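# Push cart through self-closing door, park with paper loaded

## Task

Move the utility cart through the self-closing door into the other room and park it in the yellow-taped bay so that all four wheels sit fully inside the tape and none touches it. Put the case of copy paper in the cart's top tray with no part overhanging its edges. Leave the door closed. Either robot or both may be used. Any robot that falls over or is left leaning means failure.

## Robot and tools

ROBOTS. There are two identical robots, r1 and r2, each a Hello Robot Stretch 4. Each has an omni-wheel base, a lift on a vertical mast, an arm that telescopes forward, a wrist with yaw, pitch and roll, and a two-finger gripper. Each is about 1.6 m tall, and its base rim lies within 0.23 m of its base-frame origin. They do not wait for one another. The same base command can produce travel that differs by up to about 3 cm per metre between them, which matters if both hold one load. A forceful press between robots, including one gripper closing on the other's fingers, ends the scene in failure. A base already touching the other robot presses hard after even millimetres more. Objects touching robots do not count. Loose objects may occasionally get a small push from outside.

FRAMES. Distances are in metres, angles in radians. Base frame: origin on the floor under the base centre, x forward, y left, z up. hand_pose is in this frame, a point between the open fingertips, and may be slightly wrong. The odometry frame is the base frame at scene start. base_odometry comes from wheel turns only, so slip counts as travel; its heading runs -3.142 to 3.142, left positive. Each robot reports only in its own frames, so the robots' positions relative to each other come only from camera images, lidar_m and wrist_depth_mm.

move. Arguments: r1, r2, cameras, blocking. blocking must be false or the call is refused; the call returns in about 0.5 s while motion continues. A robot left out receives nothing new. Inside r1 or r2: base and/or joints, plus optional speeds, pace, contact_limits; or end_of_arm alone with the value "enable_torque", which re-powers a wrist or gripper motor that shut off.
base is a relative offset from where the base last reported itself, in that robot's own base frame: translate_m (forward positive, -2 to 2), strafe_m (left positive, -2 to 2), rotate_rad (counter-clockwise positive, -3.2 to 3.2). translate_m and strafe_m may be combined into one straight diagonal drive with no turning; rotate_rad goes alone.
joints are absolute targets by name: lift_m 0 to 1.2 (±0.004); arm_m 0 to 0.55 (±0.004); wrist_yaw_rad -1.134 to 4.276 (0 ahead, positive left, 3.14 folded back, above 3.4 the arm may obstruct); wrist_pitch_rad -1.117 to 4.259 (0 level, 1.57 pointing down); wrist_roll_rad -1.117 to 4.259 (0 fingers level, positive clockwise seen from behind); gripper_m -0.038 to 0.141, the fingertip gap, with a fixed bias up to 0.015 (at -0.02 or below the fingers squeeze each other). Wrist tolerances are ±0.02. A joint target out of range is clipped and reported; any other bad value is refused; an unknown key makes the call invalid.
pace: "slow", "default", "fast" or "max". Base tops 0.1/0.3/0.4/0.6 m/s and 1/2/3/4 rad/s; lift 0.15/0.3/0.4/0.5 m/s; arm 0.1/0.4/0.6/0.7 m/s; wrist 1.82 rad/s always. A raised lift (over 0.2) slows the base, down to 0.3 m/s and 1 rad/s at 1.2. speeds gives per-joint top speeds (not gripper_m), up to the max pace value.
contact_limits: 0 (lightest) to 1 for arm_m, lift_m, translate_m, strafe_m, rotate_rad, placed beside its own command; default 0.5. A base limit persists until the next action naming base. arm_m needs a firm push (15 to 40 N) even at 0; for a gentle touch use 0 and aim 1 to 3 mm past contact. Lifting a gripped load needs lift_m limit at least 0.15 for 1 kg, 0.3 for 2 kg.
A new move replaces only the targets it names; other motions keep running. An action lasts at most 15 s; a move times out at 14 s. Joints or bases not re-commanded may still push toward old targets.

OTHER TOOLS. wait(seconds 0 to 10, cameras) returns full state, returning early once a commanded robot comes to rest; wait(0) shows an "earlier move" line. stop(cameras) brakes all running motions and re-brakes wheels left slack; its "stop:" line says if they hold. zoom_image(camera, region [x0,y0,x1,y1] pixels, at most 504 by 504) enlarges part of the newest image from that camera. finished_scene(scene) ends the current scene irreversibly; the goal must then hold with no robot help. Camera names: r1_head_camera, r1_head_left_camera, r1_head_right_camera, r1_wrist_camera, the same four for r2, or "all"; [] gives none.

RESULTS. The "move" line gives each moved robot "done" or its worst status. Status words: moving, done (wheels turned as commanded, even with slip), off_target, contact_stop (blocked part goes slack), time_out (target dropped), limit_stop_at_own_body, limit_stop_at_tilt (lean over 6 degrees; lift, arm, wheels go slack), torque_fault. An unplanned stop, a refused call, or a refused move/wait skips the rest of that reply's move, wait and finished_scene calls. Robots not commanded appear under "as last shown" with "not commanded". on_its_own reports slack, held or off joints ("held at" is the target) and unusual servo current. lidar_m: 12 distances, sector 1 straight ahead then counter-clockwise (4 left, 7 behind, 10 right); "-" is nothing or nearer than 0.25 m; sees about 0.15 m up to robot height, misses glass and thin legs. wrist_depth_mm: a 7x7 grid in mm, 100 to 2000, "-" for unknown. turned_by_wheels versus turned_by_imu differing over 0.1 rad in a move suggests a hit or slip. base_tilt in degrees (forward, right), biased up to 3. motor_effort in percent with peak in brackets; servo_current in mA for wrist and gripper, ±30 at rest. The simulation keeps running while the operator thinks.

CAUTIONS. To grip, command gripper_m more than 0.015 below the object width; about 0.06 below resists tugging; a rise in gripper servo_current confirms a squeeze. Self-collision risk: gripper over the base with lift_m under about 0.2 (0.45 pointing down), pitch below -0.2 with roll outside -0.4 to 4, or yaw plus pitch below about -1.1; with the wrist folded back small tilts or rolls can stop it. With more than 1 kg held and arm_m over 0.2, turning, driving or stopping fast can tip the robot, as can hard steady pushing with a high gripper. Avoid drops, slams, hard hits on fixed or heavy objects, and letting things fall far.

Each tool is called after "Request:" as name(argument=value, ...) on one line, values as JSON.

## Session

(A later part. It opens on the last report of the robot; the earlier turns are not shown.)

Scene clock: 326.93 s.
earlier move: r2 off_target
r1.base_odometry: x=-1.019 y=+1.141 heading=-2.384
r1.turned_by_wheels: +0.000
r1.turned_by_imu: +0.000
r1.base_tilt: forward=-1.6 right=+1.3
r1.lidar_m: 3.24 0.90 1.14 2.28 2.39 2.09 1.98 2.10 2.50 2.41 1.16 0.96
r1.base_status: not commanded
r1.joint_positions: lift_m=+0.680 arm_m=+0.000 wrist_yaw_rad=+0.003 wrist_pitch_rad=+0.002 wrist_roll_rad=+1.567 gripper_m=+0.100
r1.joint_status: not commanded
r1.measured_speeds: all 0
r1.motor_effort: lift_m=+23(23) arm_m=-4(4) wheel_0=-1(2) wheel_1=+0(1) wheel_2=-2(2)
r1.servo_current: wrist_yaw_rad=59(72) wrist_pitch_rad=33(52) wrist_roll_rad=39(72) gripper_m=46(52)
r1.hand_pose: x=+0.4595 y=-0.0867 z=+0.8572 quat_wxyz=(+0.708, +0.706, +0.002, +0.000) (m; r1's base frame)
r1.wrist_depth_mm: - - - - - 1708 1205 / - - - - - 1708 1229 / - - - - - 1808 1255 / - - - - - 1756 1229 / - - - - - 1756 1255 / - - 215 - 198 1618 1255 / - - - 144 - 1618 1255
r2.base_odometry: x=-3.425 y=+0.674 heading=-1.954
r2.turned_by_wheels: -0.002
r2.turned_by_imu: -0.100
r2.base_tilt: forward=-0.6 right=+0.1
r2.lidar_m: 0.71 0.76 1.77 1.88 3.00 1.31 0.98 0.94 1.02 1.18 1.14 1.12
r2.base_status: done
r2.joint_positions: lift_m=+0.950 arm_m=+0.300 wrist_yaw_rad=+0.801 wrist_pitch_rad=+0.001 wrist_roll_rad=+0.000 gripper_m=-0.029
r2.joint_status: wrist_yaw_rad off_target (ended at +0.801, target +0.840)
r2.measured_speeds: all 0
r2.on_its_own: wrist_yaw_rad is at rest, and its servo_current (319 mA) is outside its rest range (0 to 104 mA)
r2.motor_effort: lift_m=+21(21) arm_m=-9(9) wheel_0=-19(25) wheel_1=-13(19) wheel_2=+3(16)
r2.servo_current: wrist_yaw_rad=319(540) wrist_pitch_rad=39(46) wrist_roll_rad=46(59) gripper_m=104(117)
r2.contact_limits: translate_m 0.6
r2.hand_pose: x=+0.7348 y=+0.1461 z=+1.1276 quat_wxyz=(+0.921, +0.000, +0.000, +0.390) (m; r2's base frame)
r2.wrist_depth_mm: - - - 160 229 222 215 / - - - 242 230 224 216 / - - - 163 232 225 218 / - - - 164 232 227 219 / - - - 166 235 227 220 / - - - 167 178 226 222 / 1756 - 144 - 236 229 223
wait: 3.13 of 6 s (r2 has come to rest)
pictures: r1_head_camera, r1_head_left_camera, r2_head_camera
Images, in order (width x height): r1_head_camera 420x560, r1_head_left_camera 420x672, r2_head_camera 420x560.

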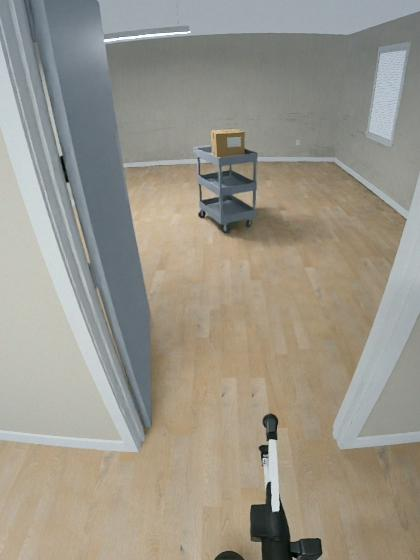

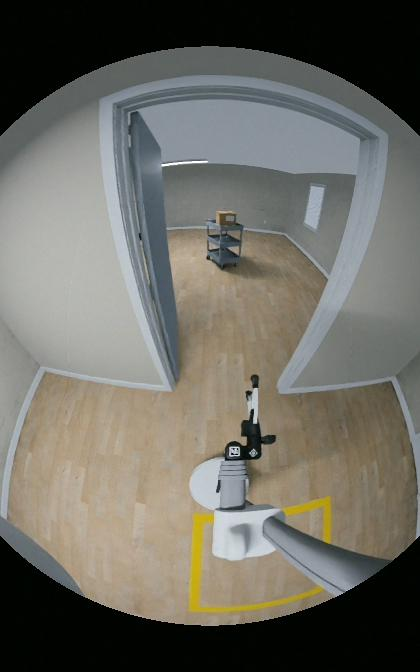

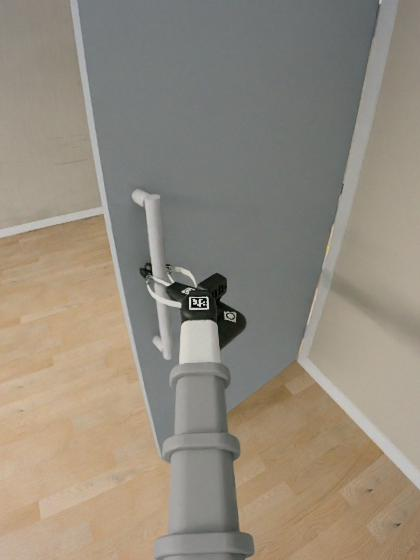

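Request:
move(r1={"base":{"translate_m":0.4,"strafe_m":-0.15}}, r2={"joints":{"wrist_yaw_rad":0.795}}, blocking=false, cameras=[])

Request:
wait(seconds=3, cameras=["r1_head_camera","r1_head_right_camera"])

Scene clock: 339.60 s.
move: r1 moving; r2 moving
r1.base_odometry: x=-1.050 y=+1.128 heading=-2.383
r1.turned_by_wheels: +0.000
r1.turned_by_imu: +0.000
r1.base_tilt: forward=-1.6 right=+1.3
r1.lidar_m: 3.21 0.85 1.08 2.31 2.39 2.10 2.01 2.12 2.50 2.40 1.10 0.92
r1.base_status: translate_m moving; strafe_m moving
r1.joint_positions: lift_m=+0.680 arm_m=+0.000 wrist_yaw_rad=+0.003 wrist_pitch_rad=+0.002 wrist_roll_rad=+1.567 gripper_m=+0.100
r1.joint_status: not commanded
r1.measured_speeds: translate_m=+0.123 strafe_m=-0.045 rotate_rad=+0.002 lift_m=+0.000 arm_m=+0.000 wrist_yaw_rad=+0.000 wrist_pitch_rad=+0.000 wrist_roll_rad=+0.000
r1.motor_effort: lift_m=+23(23) arm_m=-3(4) wheel_0=+8(10) wheel_1=+4(5) wheel_2=-9(10)
r1.servo_current: wrist_yaw_rad=59(65) wrist_pitch_rad=39(46) wrist_roll_rad=52(65) gripper_m=33(46)
r1.hand_pose: x=+0.4595 y=-0.0867 z=+0.8572 quat_wxyz=(+0.708, +0.706, +0.002, +0.000) (m; r1's base frame)
r1.wrist_depth_mm: - - - - - 1661 1205 / - - - - - 1708 1182 / - - - - - 1708 1205 / - - - - - 1808 1255 / - - - - - 1756 1229 / - - 214 - 198 1576 1229 / - - - 144 - 1661 1229
r2.base_odometry: x=-3.425 y=+0.674 heading=-1.954
r2.turned_by_wheels: +0.000
r2.turned_by_imu: +0.001
r2.base_tilt: forward=-0.6 right=+0.1
r2.lidar_m: 0.69 0.76 1.75 1.85 2.98 1.30 0.98 0.95 1.02 1.19 1.14 1.11
r2.base_status: not commanded
r2.joint_positions: lift_m=+0.950 arm_m=+0.300 wrist_yaw_rad=+0.783 wrist_pitch_rad=+0.001 wrist_roll_rad=+0.000 gripper_m=-0.029
r2.joint_status: wrist_yaw_rad moving
r2.measured_speeds: all 0
r2.motor_effort: lift_m=+21(21) arm_m=-9(10) wheel_0=-18(19) wheel_1=-13(13) wheel_2=+4(4)
r2.servo_current: wrist_yaw_rad=46(299) wrist_pitch_rad=39(46) wrist_roll_rad=65(65) gripper_m=98(104)
r2.contact_limits: translate_m 0.6
r2.hand_pose: x=+0.7373 y=+0.1415 z=+1.1276 quat_wxyz=(+0.924, +0.000, +0.000, +0.382) (m; r2's base frame)
r2.wrist_depth_mm: - - - 160 230 223 217 / - - - 166 230 223 219 / - - - 162 233 225 220 / - - - 163 234 227 220 / - - - 164 236 228 223 / - - 254 166 178 227 224 / 1708 - 146 - 237 230 224
pictures: none
No camera images: "cameras" was empty.

Scene clock: 339.63 s.
earlier move: r1 moving; r2 done
r1.base_odometry: x=-1.054 y=+1.126 heading=-2.383
r1.turned_by_wheels: +0.000
r1.turned_by_imu: +0.000
r1.base_tilt: forward=-1.6 right=+1.3
r1.lidar_m: 3.21 0.89 1.08 2.30 2.40 2.12 2.00 2.13 2.51 2.40 1.09 0.93
r1.base_status: translate_m moving; strafe_m moving
r1.joint_positions: lift_m=+0.680 arm_m=+0.000 wrist_yaw_rad=+0.003 wrist_pitch_rad=+0.002 wrist_roll_rad=+1.567 gripper_m=+0.100
r1.joint_status: not commanded
r1.measured_speeds: translate_m=+0.130 strafe_m=-0.048 rotate_rad=+0.003 lift_m=+0.000 arm_m=+0.000 wrist_yaw_rad=+0.000 wrist_pitch_rad=+0.000 wrist_roll_rad=+0.000
r1.motor_effort: lift_m=+23(23) arm_m=-3(4) wheel_0=+10(10) wheel_1=+5(5) wheel_2=-7(10)
r1.servo_current: wrist_yaw_rad=59(65) wrist_pitch_rad=39(46) wrist_roll_rad=52(65) gripper_m=33(46)
r1.hand_pose: x=+0.4595 y=-0.0867 z=+0.8572 quat_wxyz=(+0.708, +0.706, +0.002, +0.000) (m; r1's base frame)
r1.wrist_depth_mm: - - - - - 1708 1229 / - - - - - 1756 1205 / - - - - - 1756 1229 / - - - - - 1708 1255 / - - - - - 1756 1229 / - - 214 - 197 1537 1229 / - - - 144 - 1708 1229
r2.base_odometry: x=-3.425 y=+0.674 heading=-1.954
r2.turned_by_wheels: +0.000
r2.turned_by_imu: +0.000
r2.base_tilt: forward=-0.6 right=+0.1
r2.lidar_m: 0.70 0.77 1.76 1.88 2.99 1.29 0.97 0.95 1.01 1.18 1.13 1.11
r2.base_status: not commanded
r2.joint_positions: lift_m=+0.950 arm_m=+0.300 wrist_yaw_rad=+0.783 wrist_pitch_rad=+0.001 wrist_roll_rad=+0.000 gripper_m=-0.029
r2.joint_status: all done
r2.measured_speeds: all 0
r2.motor_effort: lift_m=+21(21) arm_m=-9(10) wheel_0=-18(19) wheel_1=-13(13) wheel_2=+3(4)
r2.servo_current: wrist_yaw_rad=65(299) wrist_pitch_rad=39(46) wrist_roll_rad=65(65) gripper_m=98(104)
r2.contact_limits: translate_m 0.6
r2.hand_pose: x=+0.7373 y=+0.1415 z=+1.1276 quat_wxyz=(+0.924, +0.000, +0.000, +0.382) (m; r2's base frame)
r2.wrist_depth_mm: - - - 161 231 224 217 / - - - 166 231 224 219 / - - - 161 233 226 220 / - - - 163 233 229 221 / - - - 164 235 228 222 / - - 255 165 177 228 224 / 1708 - 147 - 237 233 225
wait: 0.03 of 3 s (r2 has come to rest)
pictures: r1_head_camera, r1_head_right_camera
Images, in order (width x height): r1_head_camera 420x560, r1_head_right_camera 420x672.

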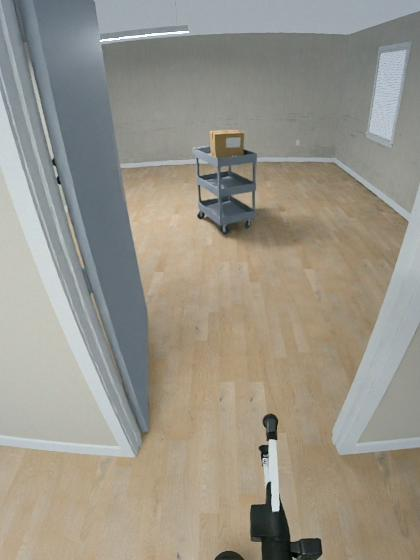

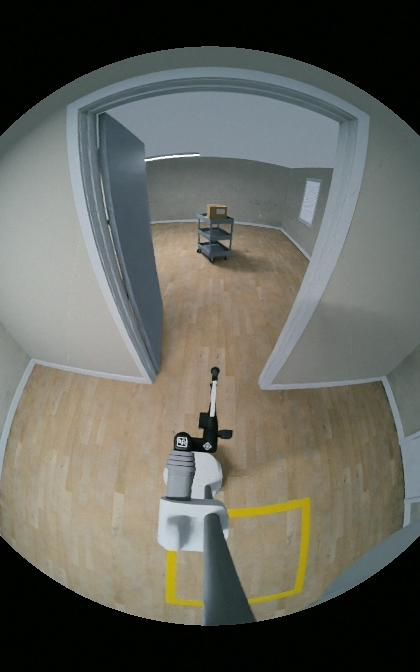

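Request:
move(r1={"base":{"translate_m":2.0},"pace":"default"}, blocking=false, cameras=["r1_head_camera"])

Request:
wait(seconds=1.5, cameras=["r1_head_camera","r1_head_left_camera"])

Scene clock: 344.67 s.
earlier move: r1 done
move: r1 moving
r1.base_odometry: x=-1.435 y=+0.953 heading=-2.383
r1.turned_by_wheels: +0.000
r1.turned_by_imu: +0.000
r1.base_tilt: forward=-1.6 right=+1.3
r1.lidar_m: 2.80 0.79 0.68 1.48 2.53 2.52 2.41 2.53 2.36 1.51 0.54 0.59
r1.base_status: translate_m moving
r1.joint_positions: lift_m=+0.680 arm_m=+0.000 wrist_yaw_rad=+0.003 wrist_pitch_rad=+0.002 wrist_roll_rad=+1.567 gripper_m=+0.100
r1.joint_status: not commanded
r1.measured_speeds: translate_m=+0.122 strafe_m=+0.000 rotate_rad=-0.005 lift_m=+0.000 arm_m=+0.000 wrist_yaw_rad=+0.000 wrist_pitch_rad=+0.000 wrist_roll_rad=+0.000
r1.motor_effort: lift_m=+23(23) arm_m=-4(4) wheel_0=+9(9) wheel_1=+6(6) wheel_2=-10(10)
r1.servo_current: wrist_yaw_rad=46(65) wrist_pitch_rad=39(46) wrist_roll_rad=46(65) gripper_m=39(46)
r1.hand_pose: x=+0.4595 y=-0.0867 z=+0.8572 quat_wxyz=(+0.708, +0.706, +0.002, +0.000) (m; r1's base frame)
r1.wrist_depth_mm: - - - - - 1661 1205 / - - - - - 1708 1255 / - - - - - 1756 1255 / - - - - - 1756 1229 / - - - - - 1863 1255 / - - 214 - 198 1537 1255 / - - - 144 - 1808 1255
r2: as last shown
r2.turned_by_imu: +0.001
r2.lidar_m: 0.69 0.76 1.76 1.89 2.99 1.30 0.97 0.95 1.01 1.19 1.13 1.10
r2.motor_effort: lift_m=+21(21) arm_m=-9(9) wheel_0=-18(18) wheel_1=-12(13) wheel_2=+3(3)
r2.servo_current: wrist_yaw_rad=59(85) wrist_pitch_rad=39(46) wrist_roll_rad=52(52) gripper_m=104(104)
r2.contact_limits: translate_m 0.6
r2.hand_pose: x=+0.7373 y=+0.1414 z=+1.1276 quat_wxyz=(+0.924, +0.000, +0.000, +0.382) (m; r2's base frame)
r2.wrist_depth_mm: - - - 160 230 224 217 / - - - 161 231 225 219 / - - - 162 233 225 220 / - - - 163 234 228 220 / - - - 165 235 229 223 / - - 255 165 177 228 223 / - - 146 - 238 230 225
pictures: r1_head_camera
Images, in order (width x height): r1_head_camera 420x560.

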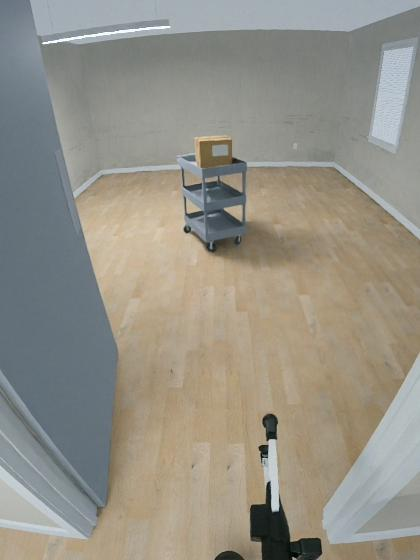

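Scene clock: 346.17 s.
earlier move: r1 moving
r1.base_odometry: x=-1.718 y=+0.685 heading=-2.383
r1.turned_by_wheels: +0.000
r1.turned_by_imu: +0.000
r1.base_tilt: forward=-1.6 right=+1.3
r1.lidar_m: 2.42 0.94 0.55 0.53 2.56 2.90 2.82 2.93 2.38 0.38 0.41 3.25
r1.base_status: translate_m moving
r1.joint_positions: lift_m=+0.680 arm_m=+0.000 wrist_yaw_rad=+0.003 wrist_pitch_rad=+0.002 wrist_roll_rad=+1.567 gripper_m=+0.100
r1.joint_status: not commanded
r1.measured_speeds: translate_m=+0.299 strafe_m=-0.001 rotate_rad=+0.006 lift_m=+0.000 arm_m=+0.000 wrist_yaw_rad=+0.000 wrist_pitch_rad=+0.000 wrist_roll_rad=+0.000
r1.motor_effort: lift_m=+23(23) arm_m=-3(4) wheel_0=+6(9) wheel_1=+4(8) wheel_2=-6(10)
r1.servo_current: wrist_yaw_rad=65(72) wrist_pitch_rad=33(52) wrist_roll_rad=46(65) gripper_m=39(52)
r1.hand_pose: x=+0.4595 y=-0.0867 z=+0.8572 quat_wxyz=(+0.708, +0.706, +0.002, +0.000) (m; r1's base frame)
r1.wrist_depth_mm: - - - - - 1708 1182 / - - - - - 1708 1205 / - - - - - 1756 1229 / - - - - - 1756 1229 / - - - - - 1756 1229 / - - 213 - 198 1576 1255 / - - - 144 - 1808 1229
r2.base_odometry: x=-3.425 y=+0.674 heading=-1.954
r2.turned_by_wheels: +0.000
r2.turned_by_imu: +0.000
r2.base_tilt: forward=-0.6 right=+0.1
r2.lidar_m: 0.68 0.76 1.77 1.88 2.99 1.30 0.97 0.96 0.98 1.18 1.14 1.12
r2.base_status: not commanded
r2.joint_positions: lift_m=+0.950 arm_m=+0.300 wrist_yaw_rad=+0.783 wrist_pitch_rad=+0.001 wrist_roll_rad=+0.000 gripper_m=-0.029
r2.joint_status: not commanded
r2.measured_speeds: all 0
r2.motor_effort: lift_m=+21(21) arm_m=-9(9) wheel_0=-18(18) wheel_1=-12(13) wheel_2=+3(4)
r2.servo_current: wrist_yaw_rad=78(85) wrist_pitch_rad=39(46) wrist_roll_rad=52(59) gripper_m=98(111)
r2.contact_limits: translate_m 0.6
r2.hand_pose: x=+0.7373 y=+0.1414 z=+1.1276 quat_wxyz=(+0.924, +0.000, +0.000, +0.382) (m; r2's base frame)
r2.wrist_depth_mm: - - - 160 229 224 217 / - - - 161 231 225 219 / - - - 162 233 226 220 / - - - 163 233 228 221 / - - - 164 235 228 222 / - - 255 166 178 228 224 / - - 146 - 237 232 225
wait: 1.50 s; no rest
pictures: r1_head_camera, r1_head_left_camera
Images, in order (width x height): r1_head_camera 420x560, r1_head_left_camera 420x672.

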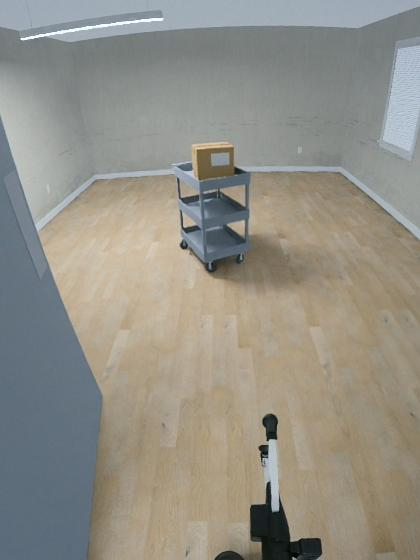

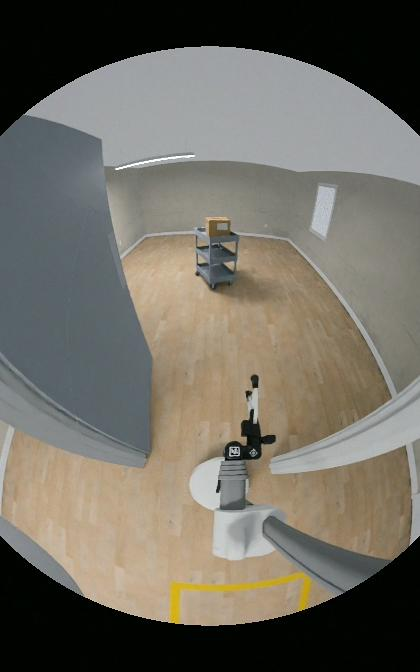

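Request:
wait(seconds=5, cameras=["r1_head_camera"])

Scene clock: 352.33 s.
earlier move: r1 done
r1.base_odometry: x=-2.864 y=-0.401 heading=-2.383
r1.turned_by_wheels: +0.000
r1.turned_by_imu: +0.000
r1.base_tilt: forward=-1.6 right=+1.3
r1.lidar_m: 0.86 1.15 2.54 1.33 0.85 0.95 - 1.49 2.04 2.28 2.37 3.25
r1.base_status: done
r1.joint_positions: lift_m=+0.680 arm_m=+0.000 wrist_yaw_rad=+0.003 wrist_pitch_rad=+0.002 wrist_roll_rad=+1.567 gripper_m=+0.100
r1.joint_status: not commanded
r1.measured_speeds: all 0
r1.motor_effort: lift_m=+23(23) arm_m=-3(4) wheel_0=+2(9) wheel_1=+1(8) wheel_2=+2(10)
r1.servo_current: wrist_yaw_rad=33(78) wrist_pitch_rad=46(52) wrist_roll_rad=46(65) gripper_m=39(52)
r1.hand_pose: x=+0.4595 y=-0.0867 z=+0.8573 quat_wxyz=(+0.708, +0.706, +0.002, +0.000) (m; r1's base frame)
r1.wrist_depth_mm: - - - - - 1756 1205 / - - - - - 1708 1229 / - - - - - 1661 1229 / - - - - - 1499 - / - - 878 878 - - - / - - 216 831 198 - - / - - - 144 - 137 -
r2.base_odometry: x=-3.425 y=+0.674 heading=-1.954
r2.turned_by_wheels: +0.000
r2.turned_by_imu: +0.001
r2.base_tilt: forward=-0.6 right=+0.1
r2.lidar_m: 0.70 0.78 1.65 1.86 3.00 1.28 0.98 0.94 1.01 1.15 1.14 1.10
r2.base_status: not commanded
r2.joint_positions: lift_m=+0.950 arm_m=+0.300 wrist_yaw_rad=+0.783 wrist_pitch_rad=+0.001 wrist_roll_rad=+0.000 gripper_m=-0.029
r2.joint_status: not commanded
r2.measured_speeds: all 0
r2.motor_effort: lift_m=+21(21) arm_m=-9(10) wheel_0=-17(18) wheel_1=-12(13) wheel_2=+3(4)
r2.servo_current: wrist_yaw_rad=78(91) wrist_pitch_rad=33(46) wrist_roll_rad=46(59) gripper_m=98(111)
r2.contact_limits: translate_m 0.6
r2.hand_pose: x=+0.7373 y=+0.1414 z=+1.1276 quat_wxyz=(+0.924, +0.000, +0.000, +0.382) (m; r2's base frame)
r2.wrist_depth_mm: - - - 160 229 223 218 / - - - 161 231 224 218 / - - - 162 232 227 220 / - - - 163 234 228 221 / - - 1118 164 234 229 223 / - - 255 165 177 229 223 / - - 146 - 237 232 224
wait: 1.97 of 5 s (r1 has come to rest)
pictures: r1_head_camera
Images, in order (width x height): r1_head_camera 420x560.

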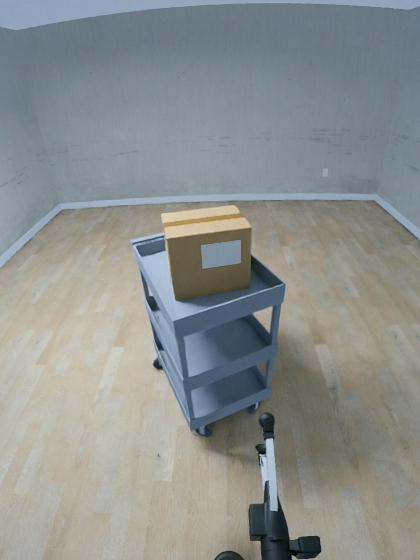

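Request:
move(r1={"base":{"translate_m":0.4,"strafe_m":-0.75},"pace":"fast"}, blocking=false, cameras=[])

Request:
wait(seconds=4, cameras=[])

Request:
move(r1={"base":{"translate_m":2.0},"pace":"fast"}, blocking=false, cameras=["r1_head_camera"])

Request:
wait(seconds=3, cameras=["r1_head_left_camera"])

Request:
wait(seconds=5, cameras=["r1_head_left_camera"])

Request:
move(r1={"base":{"rotate_rad":-2.7},"pace":"default"}, blocking=false, cameras=[])

Request:
wait(seconds=5, cameras=["r1_head_camera","r1_head_right_camera"])

Scene clock: 379.23 s.
move: r1 moving
r1.base_odometry: x=-2.909 y=-0.386 heading=-2.383
r1.turned_by_wheels: +0.000
r1.turned_by_imu: -0.001
r1.base_tilt: forward=-1.6 right=+1.3
r1.lidar_m: 0.83 0.90 2.57 1.37 0.87 1.04 1.51 1.48 2.09 2.23 2.30 3.14
r1.base_status: translate_m moving; strafe_m moving
r1.joint_positions: lift_m=+0.680 arm_m=+0.000 wrist_yaw_rad=+0.003 wrist_pitch_rad=+0.002 wrist_roll_rad=+1.567 gripper_m=+0.100
r1.joint_status: not commanded
r1.measured_speeds: translate_m=+0.086 strafe_m=-0.164 rotate_rad=-0.003 lift_m=+0.000 arm_m=+0.000 wrist_yaw_rad=+0.000 wrist_pitch_rad=+0.000 wrist_roll_rad=+0.000
r1.motor_effort: lift_m=+23(23) arm_m=-4(4) wheel_0=+11(12) wheel_1=-7(8) wheel_2=-6(7)
r1.servo_current: wrist_yaw_rad=46(59) wrist_pitch_rad=39(46) wrist_roll_rad=52(59) gripper_m=46(46)
r1.hand_pose: x=+0.4595 y=-0.0867 z=+0.8573 quat_wxyz=(+0.708, +0.706, +0.002, +0.000) (m; r1's base frame)
r1.wrist_depth_mm: - - - - - 1756 1205 / - - - - - 1756 1205 / - - - - - 1808 1205 / - - - - - 1430 - / - - 866 854 - - - / - - 215 831 198 - - / - - 809 144 1138 - -
r2: as last shown
r2.lidar_m: 0.69 0.75 1.67 1.87 2.99 1.30 0.97 0.93 1.03 1.18 1.14 1.13
r2.motor_effort: lift_m=+21(21) arm_m=-9(9) wheel_0=-18(18) wheel_1=-12(13) wheel_2=+3(4)
r2.servo_current: wrist_yaw_rad=65(91) wrist_pitch_rad=39(46) wrist_roll_rad=52(52) gripper_m=104(104)
r2.contact_limits: translate_m 0.6
r2.wrist_depth_mm: - - - 160 230 224 216 / - - - 161 232 224 218 / - - - 162 233 226 220 / - - - 163 235 228 222 / - - 1182 164 236 228 223 / - - 255 165 178 227 224 / - - 146 - 236 234 225
pictures: none
No camera images: "cameras" was empty.

Scene clock: 382.20 s.
earlier move: r1 done
r1.base_odometry: x=-3.670 y=-0.132 heading=-2.383
r1.turned_by_wheels: +0.000
r1.turned_by_imu: -0.004
r1.base_tilt: forward=-1.6 right=+1.3
r1.lidar_m: 3.94 0.83 0.87 2.15 1.67 1.92 1.81 1.91 1.60 1.51 1.58 2.17
r1.base_status: done
r1.joint_positions: lift_m=+0.680 arm_m=+0.000 wrist_yaw_rad=+0.003 wrist_pitch_rad=+0.002 wrist_roll_rad=+1.567 gripper_m=+0.100
r1.joint_status: not commanded
r1.measured_speeds: all 0
r1.motor_effort: lift_m=+23(23) arm_m=-4(4) wheel_0=-2(15) wheel_1=-1(8) wheel_2=+0(8)
r1.servo_current: wrist_yaw_rad=39(78) wrist_pitch_rad=39(52) wrist_roll_rad=52(65) gripper_m=46(52)
r1.hand_pose: x=+0.4595 y=-0.0867 z=+0.8573 quat_wxyz=(+0.708, +0.706, +0.002, +0.000) (m; r1's base frame)
r1.wrist_depth_mm: - - - - - 1661 1205 / - - - - - 1708 1229 / - - - - - 1708 1229 / - - - - - 1756 1205 / - - - - - 1808 1255 / - - 214 - 198 1537 1255 / - - - 144 - 1863 1255
r2.base_odometry: x=-3.425 y=+0.674 heading=-1.954
r2.turned_by_wheels: +0.000
r2.turned_by_imu: +0.000
r2.base_tilt: forward=-0.6 right=+0.1
r2.lidar_m: 0.68 0.77 1.76 1.86 3.00 1.29 0.97 0.92 1.02 1.17 1.13 1.08
r2.base_status: not commanded
r2.joint_positions: lift_m=+0.950 arm_m=+0.300 wrist_yaw_rad=+0.783 wrist_pitch_rad=+0.001 wrist_roll_rad=+0.000 gripper_m=-0.029
r2.joint_status: not commanded
r2.measured_speeds: all 0
r2.motor_effort: lift_m=+21(21) arm_m=-9(10) wheel_0=-18(18) wheel_1=-12(13) wheel_2=+3(4)
r2.servo_current: wrist_yaw_rad=52(91) wrist_pitch_rad=46(52) wrist_roll_rad=59(59) gripper_m=98(104)
r2.contact_limits: translate_m 0.6
r2.hand_pose: x=+0.7373 y=+0.1414 z=+1.1276 quat_wxyz=(+0.924, +0.000, +0.000, +0.382) (m; r2's base frame)
r2.wrist_depth_mm: - - - 160 229 224 216 / - - - 162 231 224 220 / - - - 162 233 226 220 / - - - 163 234 228 222 / - - - 164 236 229 224 / - - 255 166 177 228 224 / - - 146 - 238 233 224
wait: 2.97 of 4 s (r1 has come to rest)
pictures: none
No camera images: "cameras" was empty.

Scene clock: 382.70 s.
move: r1 moving
r1.base_odometry: x=-3.705 y=-0.165 heading=-2.383
r1.turned_by_wheels: +0.000
r1.turned_by_imu: +0.000
r1.base_tilt: forward=-1.6 right=+1.3
r1.lidar_m: 3.90 0.79 0.81 2.22 1.73 1.93 1.86 1.97 1.58 1.50 1.58 2.16
r1.base_status: translate_m moving
r1.joint_positions: lift_m=+0.680 arm_m=+0.000 wrist_yaw_rad=+0.002 wrist_pitch_rad=+0.002 wrist_roll_rad=+1.567 gripper_m=+0.100
r1.joint_status: not commanded
r1.measured_speeds: translate_m=+0.185 strafe_m=+0.000 rotate_rad=+0.001 lift_m=+0.000 arm_m=+0.000 wrist_yaw_rad=+0.000 wrist_pitch_rad=+0.000 wrist_roll_rad=+0.000
r1.motor_effort: lift_m=+23(23) arm_m=-3(4) wheel_0=+7(9) wheel_1=+6(8) wheel_2=-11(12)
r1.servo_current: wrist_yaw_rad=39(59) wrist_pitch_rad=46(46) wrist_roll_rad=26(65) gripper_m=46(46)
r1.hand_pose: x=+0.4595 y=-0.0867 z=+0.8573 quat_wxyz=(+0.708, +0.706, +0.002, +0.000) (m; r1's base frame)
r1.wrist_depth_mm: - - - - - 1708 1205 / - - - - - 1808 1205 / - - - - - 1756 1229 / - - - - - 1756 1229 / - - - - - 1756 1229 / - - 214 - 198 1537 1229 / - - - 144 - 1808 1229
r2: as last shown
r2.base_tilt: forward=-0.6 right=+0.0
r2.lidar_m: 0.69 0.79 1.76 1.85 2.98 1.31 0.98 0.94 1.01 1.16 1.13 1.13
r2.motor_effort: lift_m=+21(21) arm_m=-9(9) wheel_0=-17(18) wheel_1=-12(13) wheel_2=+3(4)
r2.servo_current: wrist_yaw_rad=78(78) wrist_pitch_rad=39(46) wrist_roll_rad=39(52) gripper_m=91(104)
r2.contact_limits: translate_m 0.6
r2.wrist_depth_mm: - - - 160 230 224 216 / - - - 161 230 224 219 / - - - 162 233 227 220 / - - - 163 234 228 221 / - - - 164 236 229 223 / - - 256 166 178 229 224 / - - 146 - 237 232 225
pictures: r1_head_camera
Images, in order (width x height): r1_head_camera 420x560.

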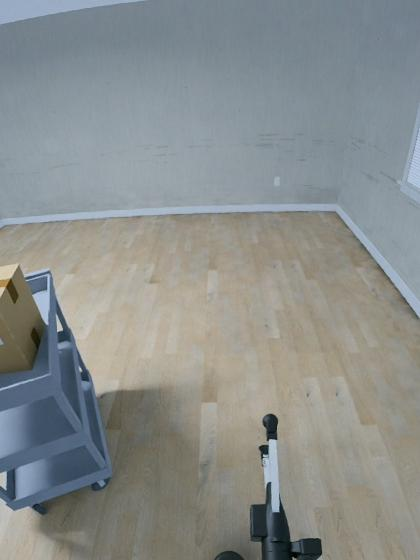

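Scene clock: 385.70 s.
earlier move: r1 moving
r1.base_odometry: x=-4.534 y=-0.952 heading=-2.383
r1.turned_by_wheels: +0.000
r1.turned_by_imu: +0.000
r1.base_tilt: forward=-1.6 right=+1.3
r1.lidar_m: 2.76 2.89 3.34 0.68 0.65 0.69 3.04 2.19 1.58 1.50 1.56 2.16
r1.base_status: translate_m moving
r1.joint_positions: lift_m=+0.680 arm_m=+0.000 wrist_yaw_rad=+0.002 wrist_pitch_rad=+0.002 wrist_roll_rad=+1.567 gripper_m=+0.100
r1.joint_status: not commanded
r1.measured_speeds: translate_m=+0.400 strafe_m=+0.000 rotate_rad=-0.005 lift_m=+0.000 arm_m=+0.000 wrist_yaw_rad=+0.000 wrist_pitch_rad=+0.000 wrist_roll_rad=+0.000
r1.motor_effort: lift_m=+23(23) arm_m=-4(4) wheel_0=+4(10) wheel_1=+5(8) wheel_2=-6(13)
r1.servo_current: wrist_yaw_rad=33(72) wrist_pitch_rad=39(52) wrist_roll_rad=46(78) gripper_m=39(52)
r1.hand_pose: x=+0.4595 y=-0.0867 z=+0.8573 quat_wxyz=(+0.708, +0.706, +0.002, +0.000) (m; r1's base frame)
r1.wrist_depth_mm: - - - - - 1708 1205 / - - - - - 1756 1229 / - - - - - 1756 1205 / - - - - - 1708 1255 / - - - - - 1808 1255 / - - 216 - 198 1576 1255 / - - - 144 - 1808 1255
r2.base_odometry: x=-3.425 y=+0.674 heading=-1.954
r2.turned_by_wheels: +0.000
r2.turned_by_imu: +0.000
r2.base_tilt: forward=-0.6 right=+0.1
r2.lidar_m: 0.71 0.78 1.74 1.85 2.98 1.29 0.97 0.93 0.98 1.19 1.14 1.11
r2.base_status: not commanded
r2.joint_positions: lift_m=+0.950 arm_m=+0.300 wrist_yaw_rad=+0.783 wrist_pitch_rad=+0.001 wrist_roll_rad=+0.000 gripper_m=-0.029
r2.joint_status: not commanded
r2.measured_speeds: all 0
r2.motor_effort: lift_m=+21(21) arm_m=-9(10) wheel_0=-17(18) wheel_1=-12(13) wheel_2=+3(4)
r2.servo_current: wrist_yaw_rad=65(85) wrist_pitch_rad=46(46) wrist_roll_rad=46(59) gripper_m=98(111)
r2.contact_limits: translate_m 0.6
r2.hand_pose: x=+0.7373 y=+0.1414 z=+1.1276 quat_wxyz=(+0.924, +0.000, +0.000, +0.382) (m; r2's base frame)
r2.wrist_depth_mm: - - - 160 229 224 217 / - - - 161 230 224 219 / - - - 162 232 226 220 / - - - 163 234 229 221 / - - - 165 236 228 224 / - - 255 166 178 229 223 / - - 146 - 236 233 224
wait: 3.00 s; no rest
pictures: r1_head_left_camera
Images, in order (width x height): r1_head_left_camera 420x672.

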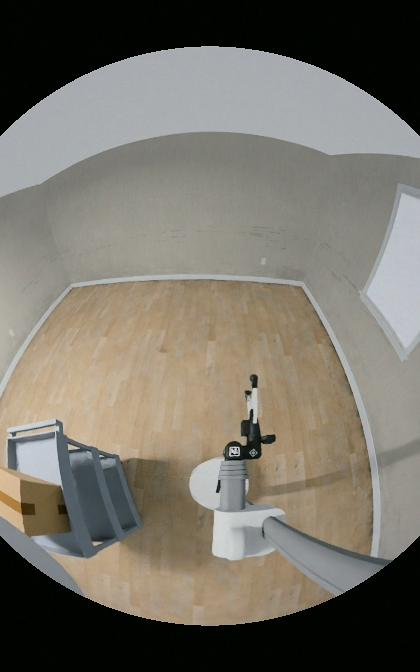

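Scene clock: 388.53 s.
earlier move: r1 done
r1.base_odometry: x=-5.121 y=-1.509 heading=-2.383
r1.turned_by_wheels: +0.000
r1.turned_by_imu: +0.001
r1.base_tilt: forward=-1.6 right=+1.2
r1.lidar_m: 1.95 2.05 2.82 3.19 1.06 1.08 3.96 2.18 1.59 1.49 1.56 2.04
r1.base_status: done
r1.joint_positions: lift_m=+0.680 arm_m=+0.000 wrist_yaw_rad=+0.002 wrist_pitch_rad=+0.002 wrist_roll_rad=+1.567 gripper_m=+0.100
r1.joint_status: not commanded
r1.measured_speeds: all 0
r1.motor_effort: lift_m=+23(23) arm_m=-4(4) wheel_0=+2(10) wheel_1=+1(8) wheel_2=+2(13)
r1.servo_current: wrist_yaw_rad=46(72) wrist_pitch_rad=39(52) wrist_roll_rad=59(78) gripper_m=39(52)
r1.hand_pose: x=+0.4595 y=-0.0867 z=+0.8573 quat_wxyz=(+0.708, +0.706, +0.002, +0.000) (m; r1's base frame)
r1.wrist_depth_mm: - - - - - 1576 1205 / - - - - - 1618 1205 / - - - - - 1576 1229 / - - - - - 1537 1229 / - - - - - 1576 1229 / - 190 195 - 189 1537 1229 / - 144 - 140 - - 1255
r2.base_odometry: x=-3.425 y=+0.674 heading=-1.954
r2.turned_by_wheels: +0.000
r2.turned_by_imu: +0.000
r2.base_tilt: forward=-0.6 right=+0.1
r2.lidar_m: 0.72 0.78 1.76 1.87 2.95 1.31 0.99 0.94 1.00 1.18 1.12 1.12
r2.base_status: not commanded
r2.joint_positions: lift_m=+0.950 arm_m=+0.300 wrist_yaw_rad=+0.783 wrist_pitch_rad=+0.001 wrist_roll_rad=+0.000 gripper_m=-0.029
r2.joint_status: not commanded
r2.measured_speeds: all 0
r2.motor_effort: lift_m=+21(21) arm_m=-9(10) wheel_0=-17(18) wheel_1=-12(13) wheel_2=+3(4)
r2.servo_current: wrist_yaw_rad=78(85) wrist_pitch_rad=39(46) wrist_roll_rad=46(59) gripper_m=104(111)
r2.contact_limits: translate_m 0.6
r2.hand_pose: x=+0.7373 y=+0.1414 z=+1.1276 quat_wxyz=(+0.924, +0.000, +0.000, +0.382) (m; r2's base frame)
r2.wrist_depth_mm: - - - 160 230 224 217 / - - - 161 231 224 219 / - - - 162 232 226 220 / - - - 163 233 228 222 / - - - 164 236 228 223 / - - 255 165 178 228 224 / - - 146 - 237 233 224
wait: 2.83 of 5 s (r1 has come to rest)
pictures: r1_head_left_camera
Images, in order (width x height): r1_head_left_camera 420x672.

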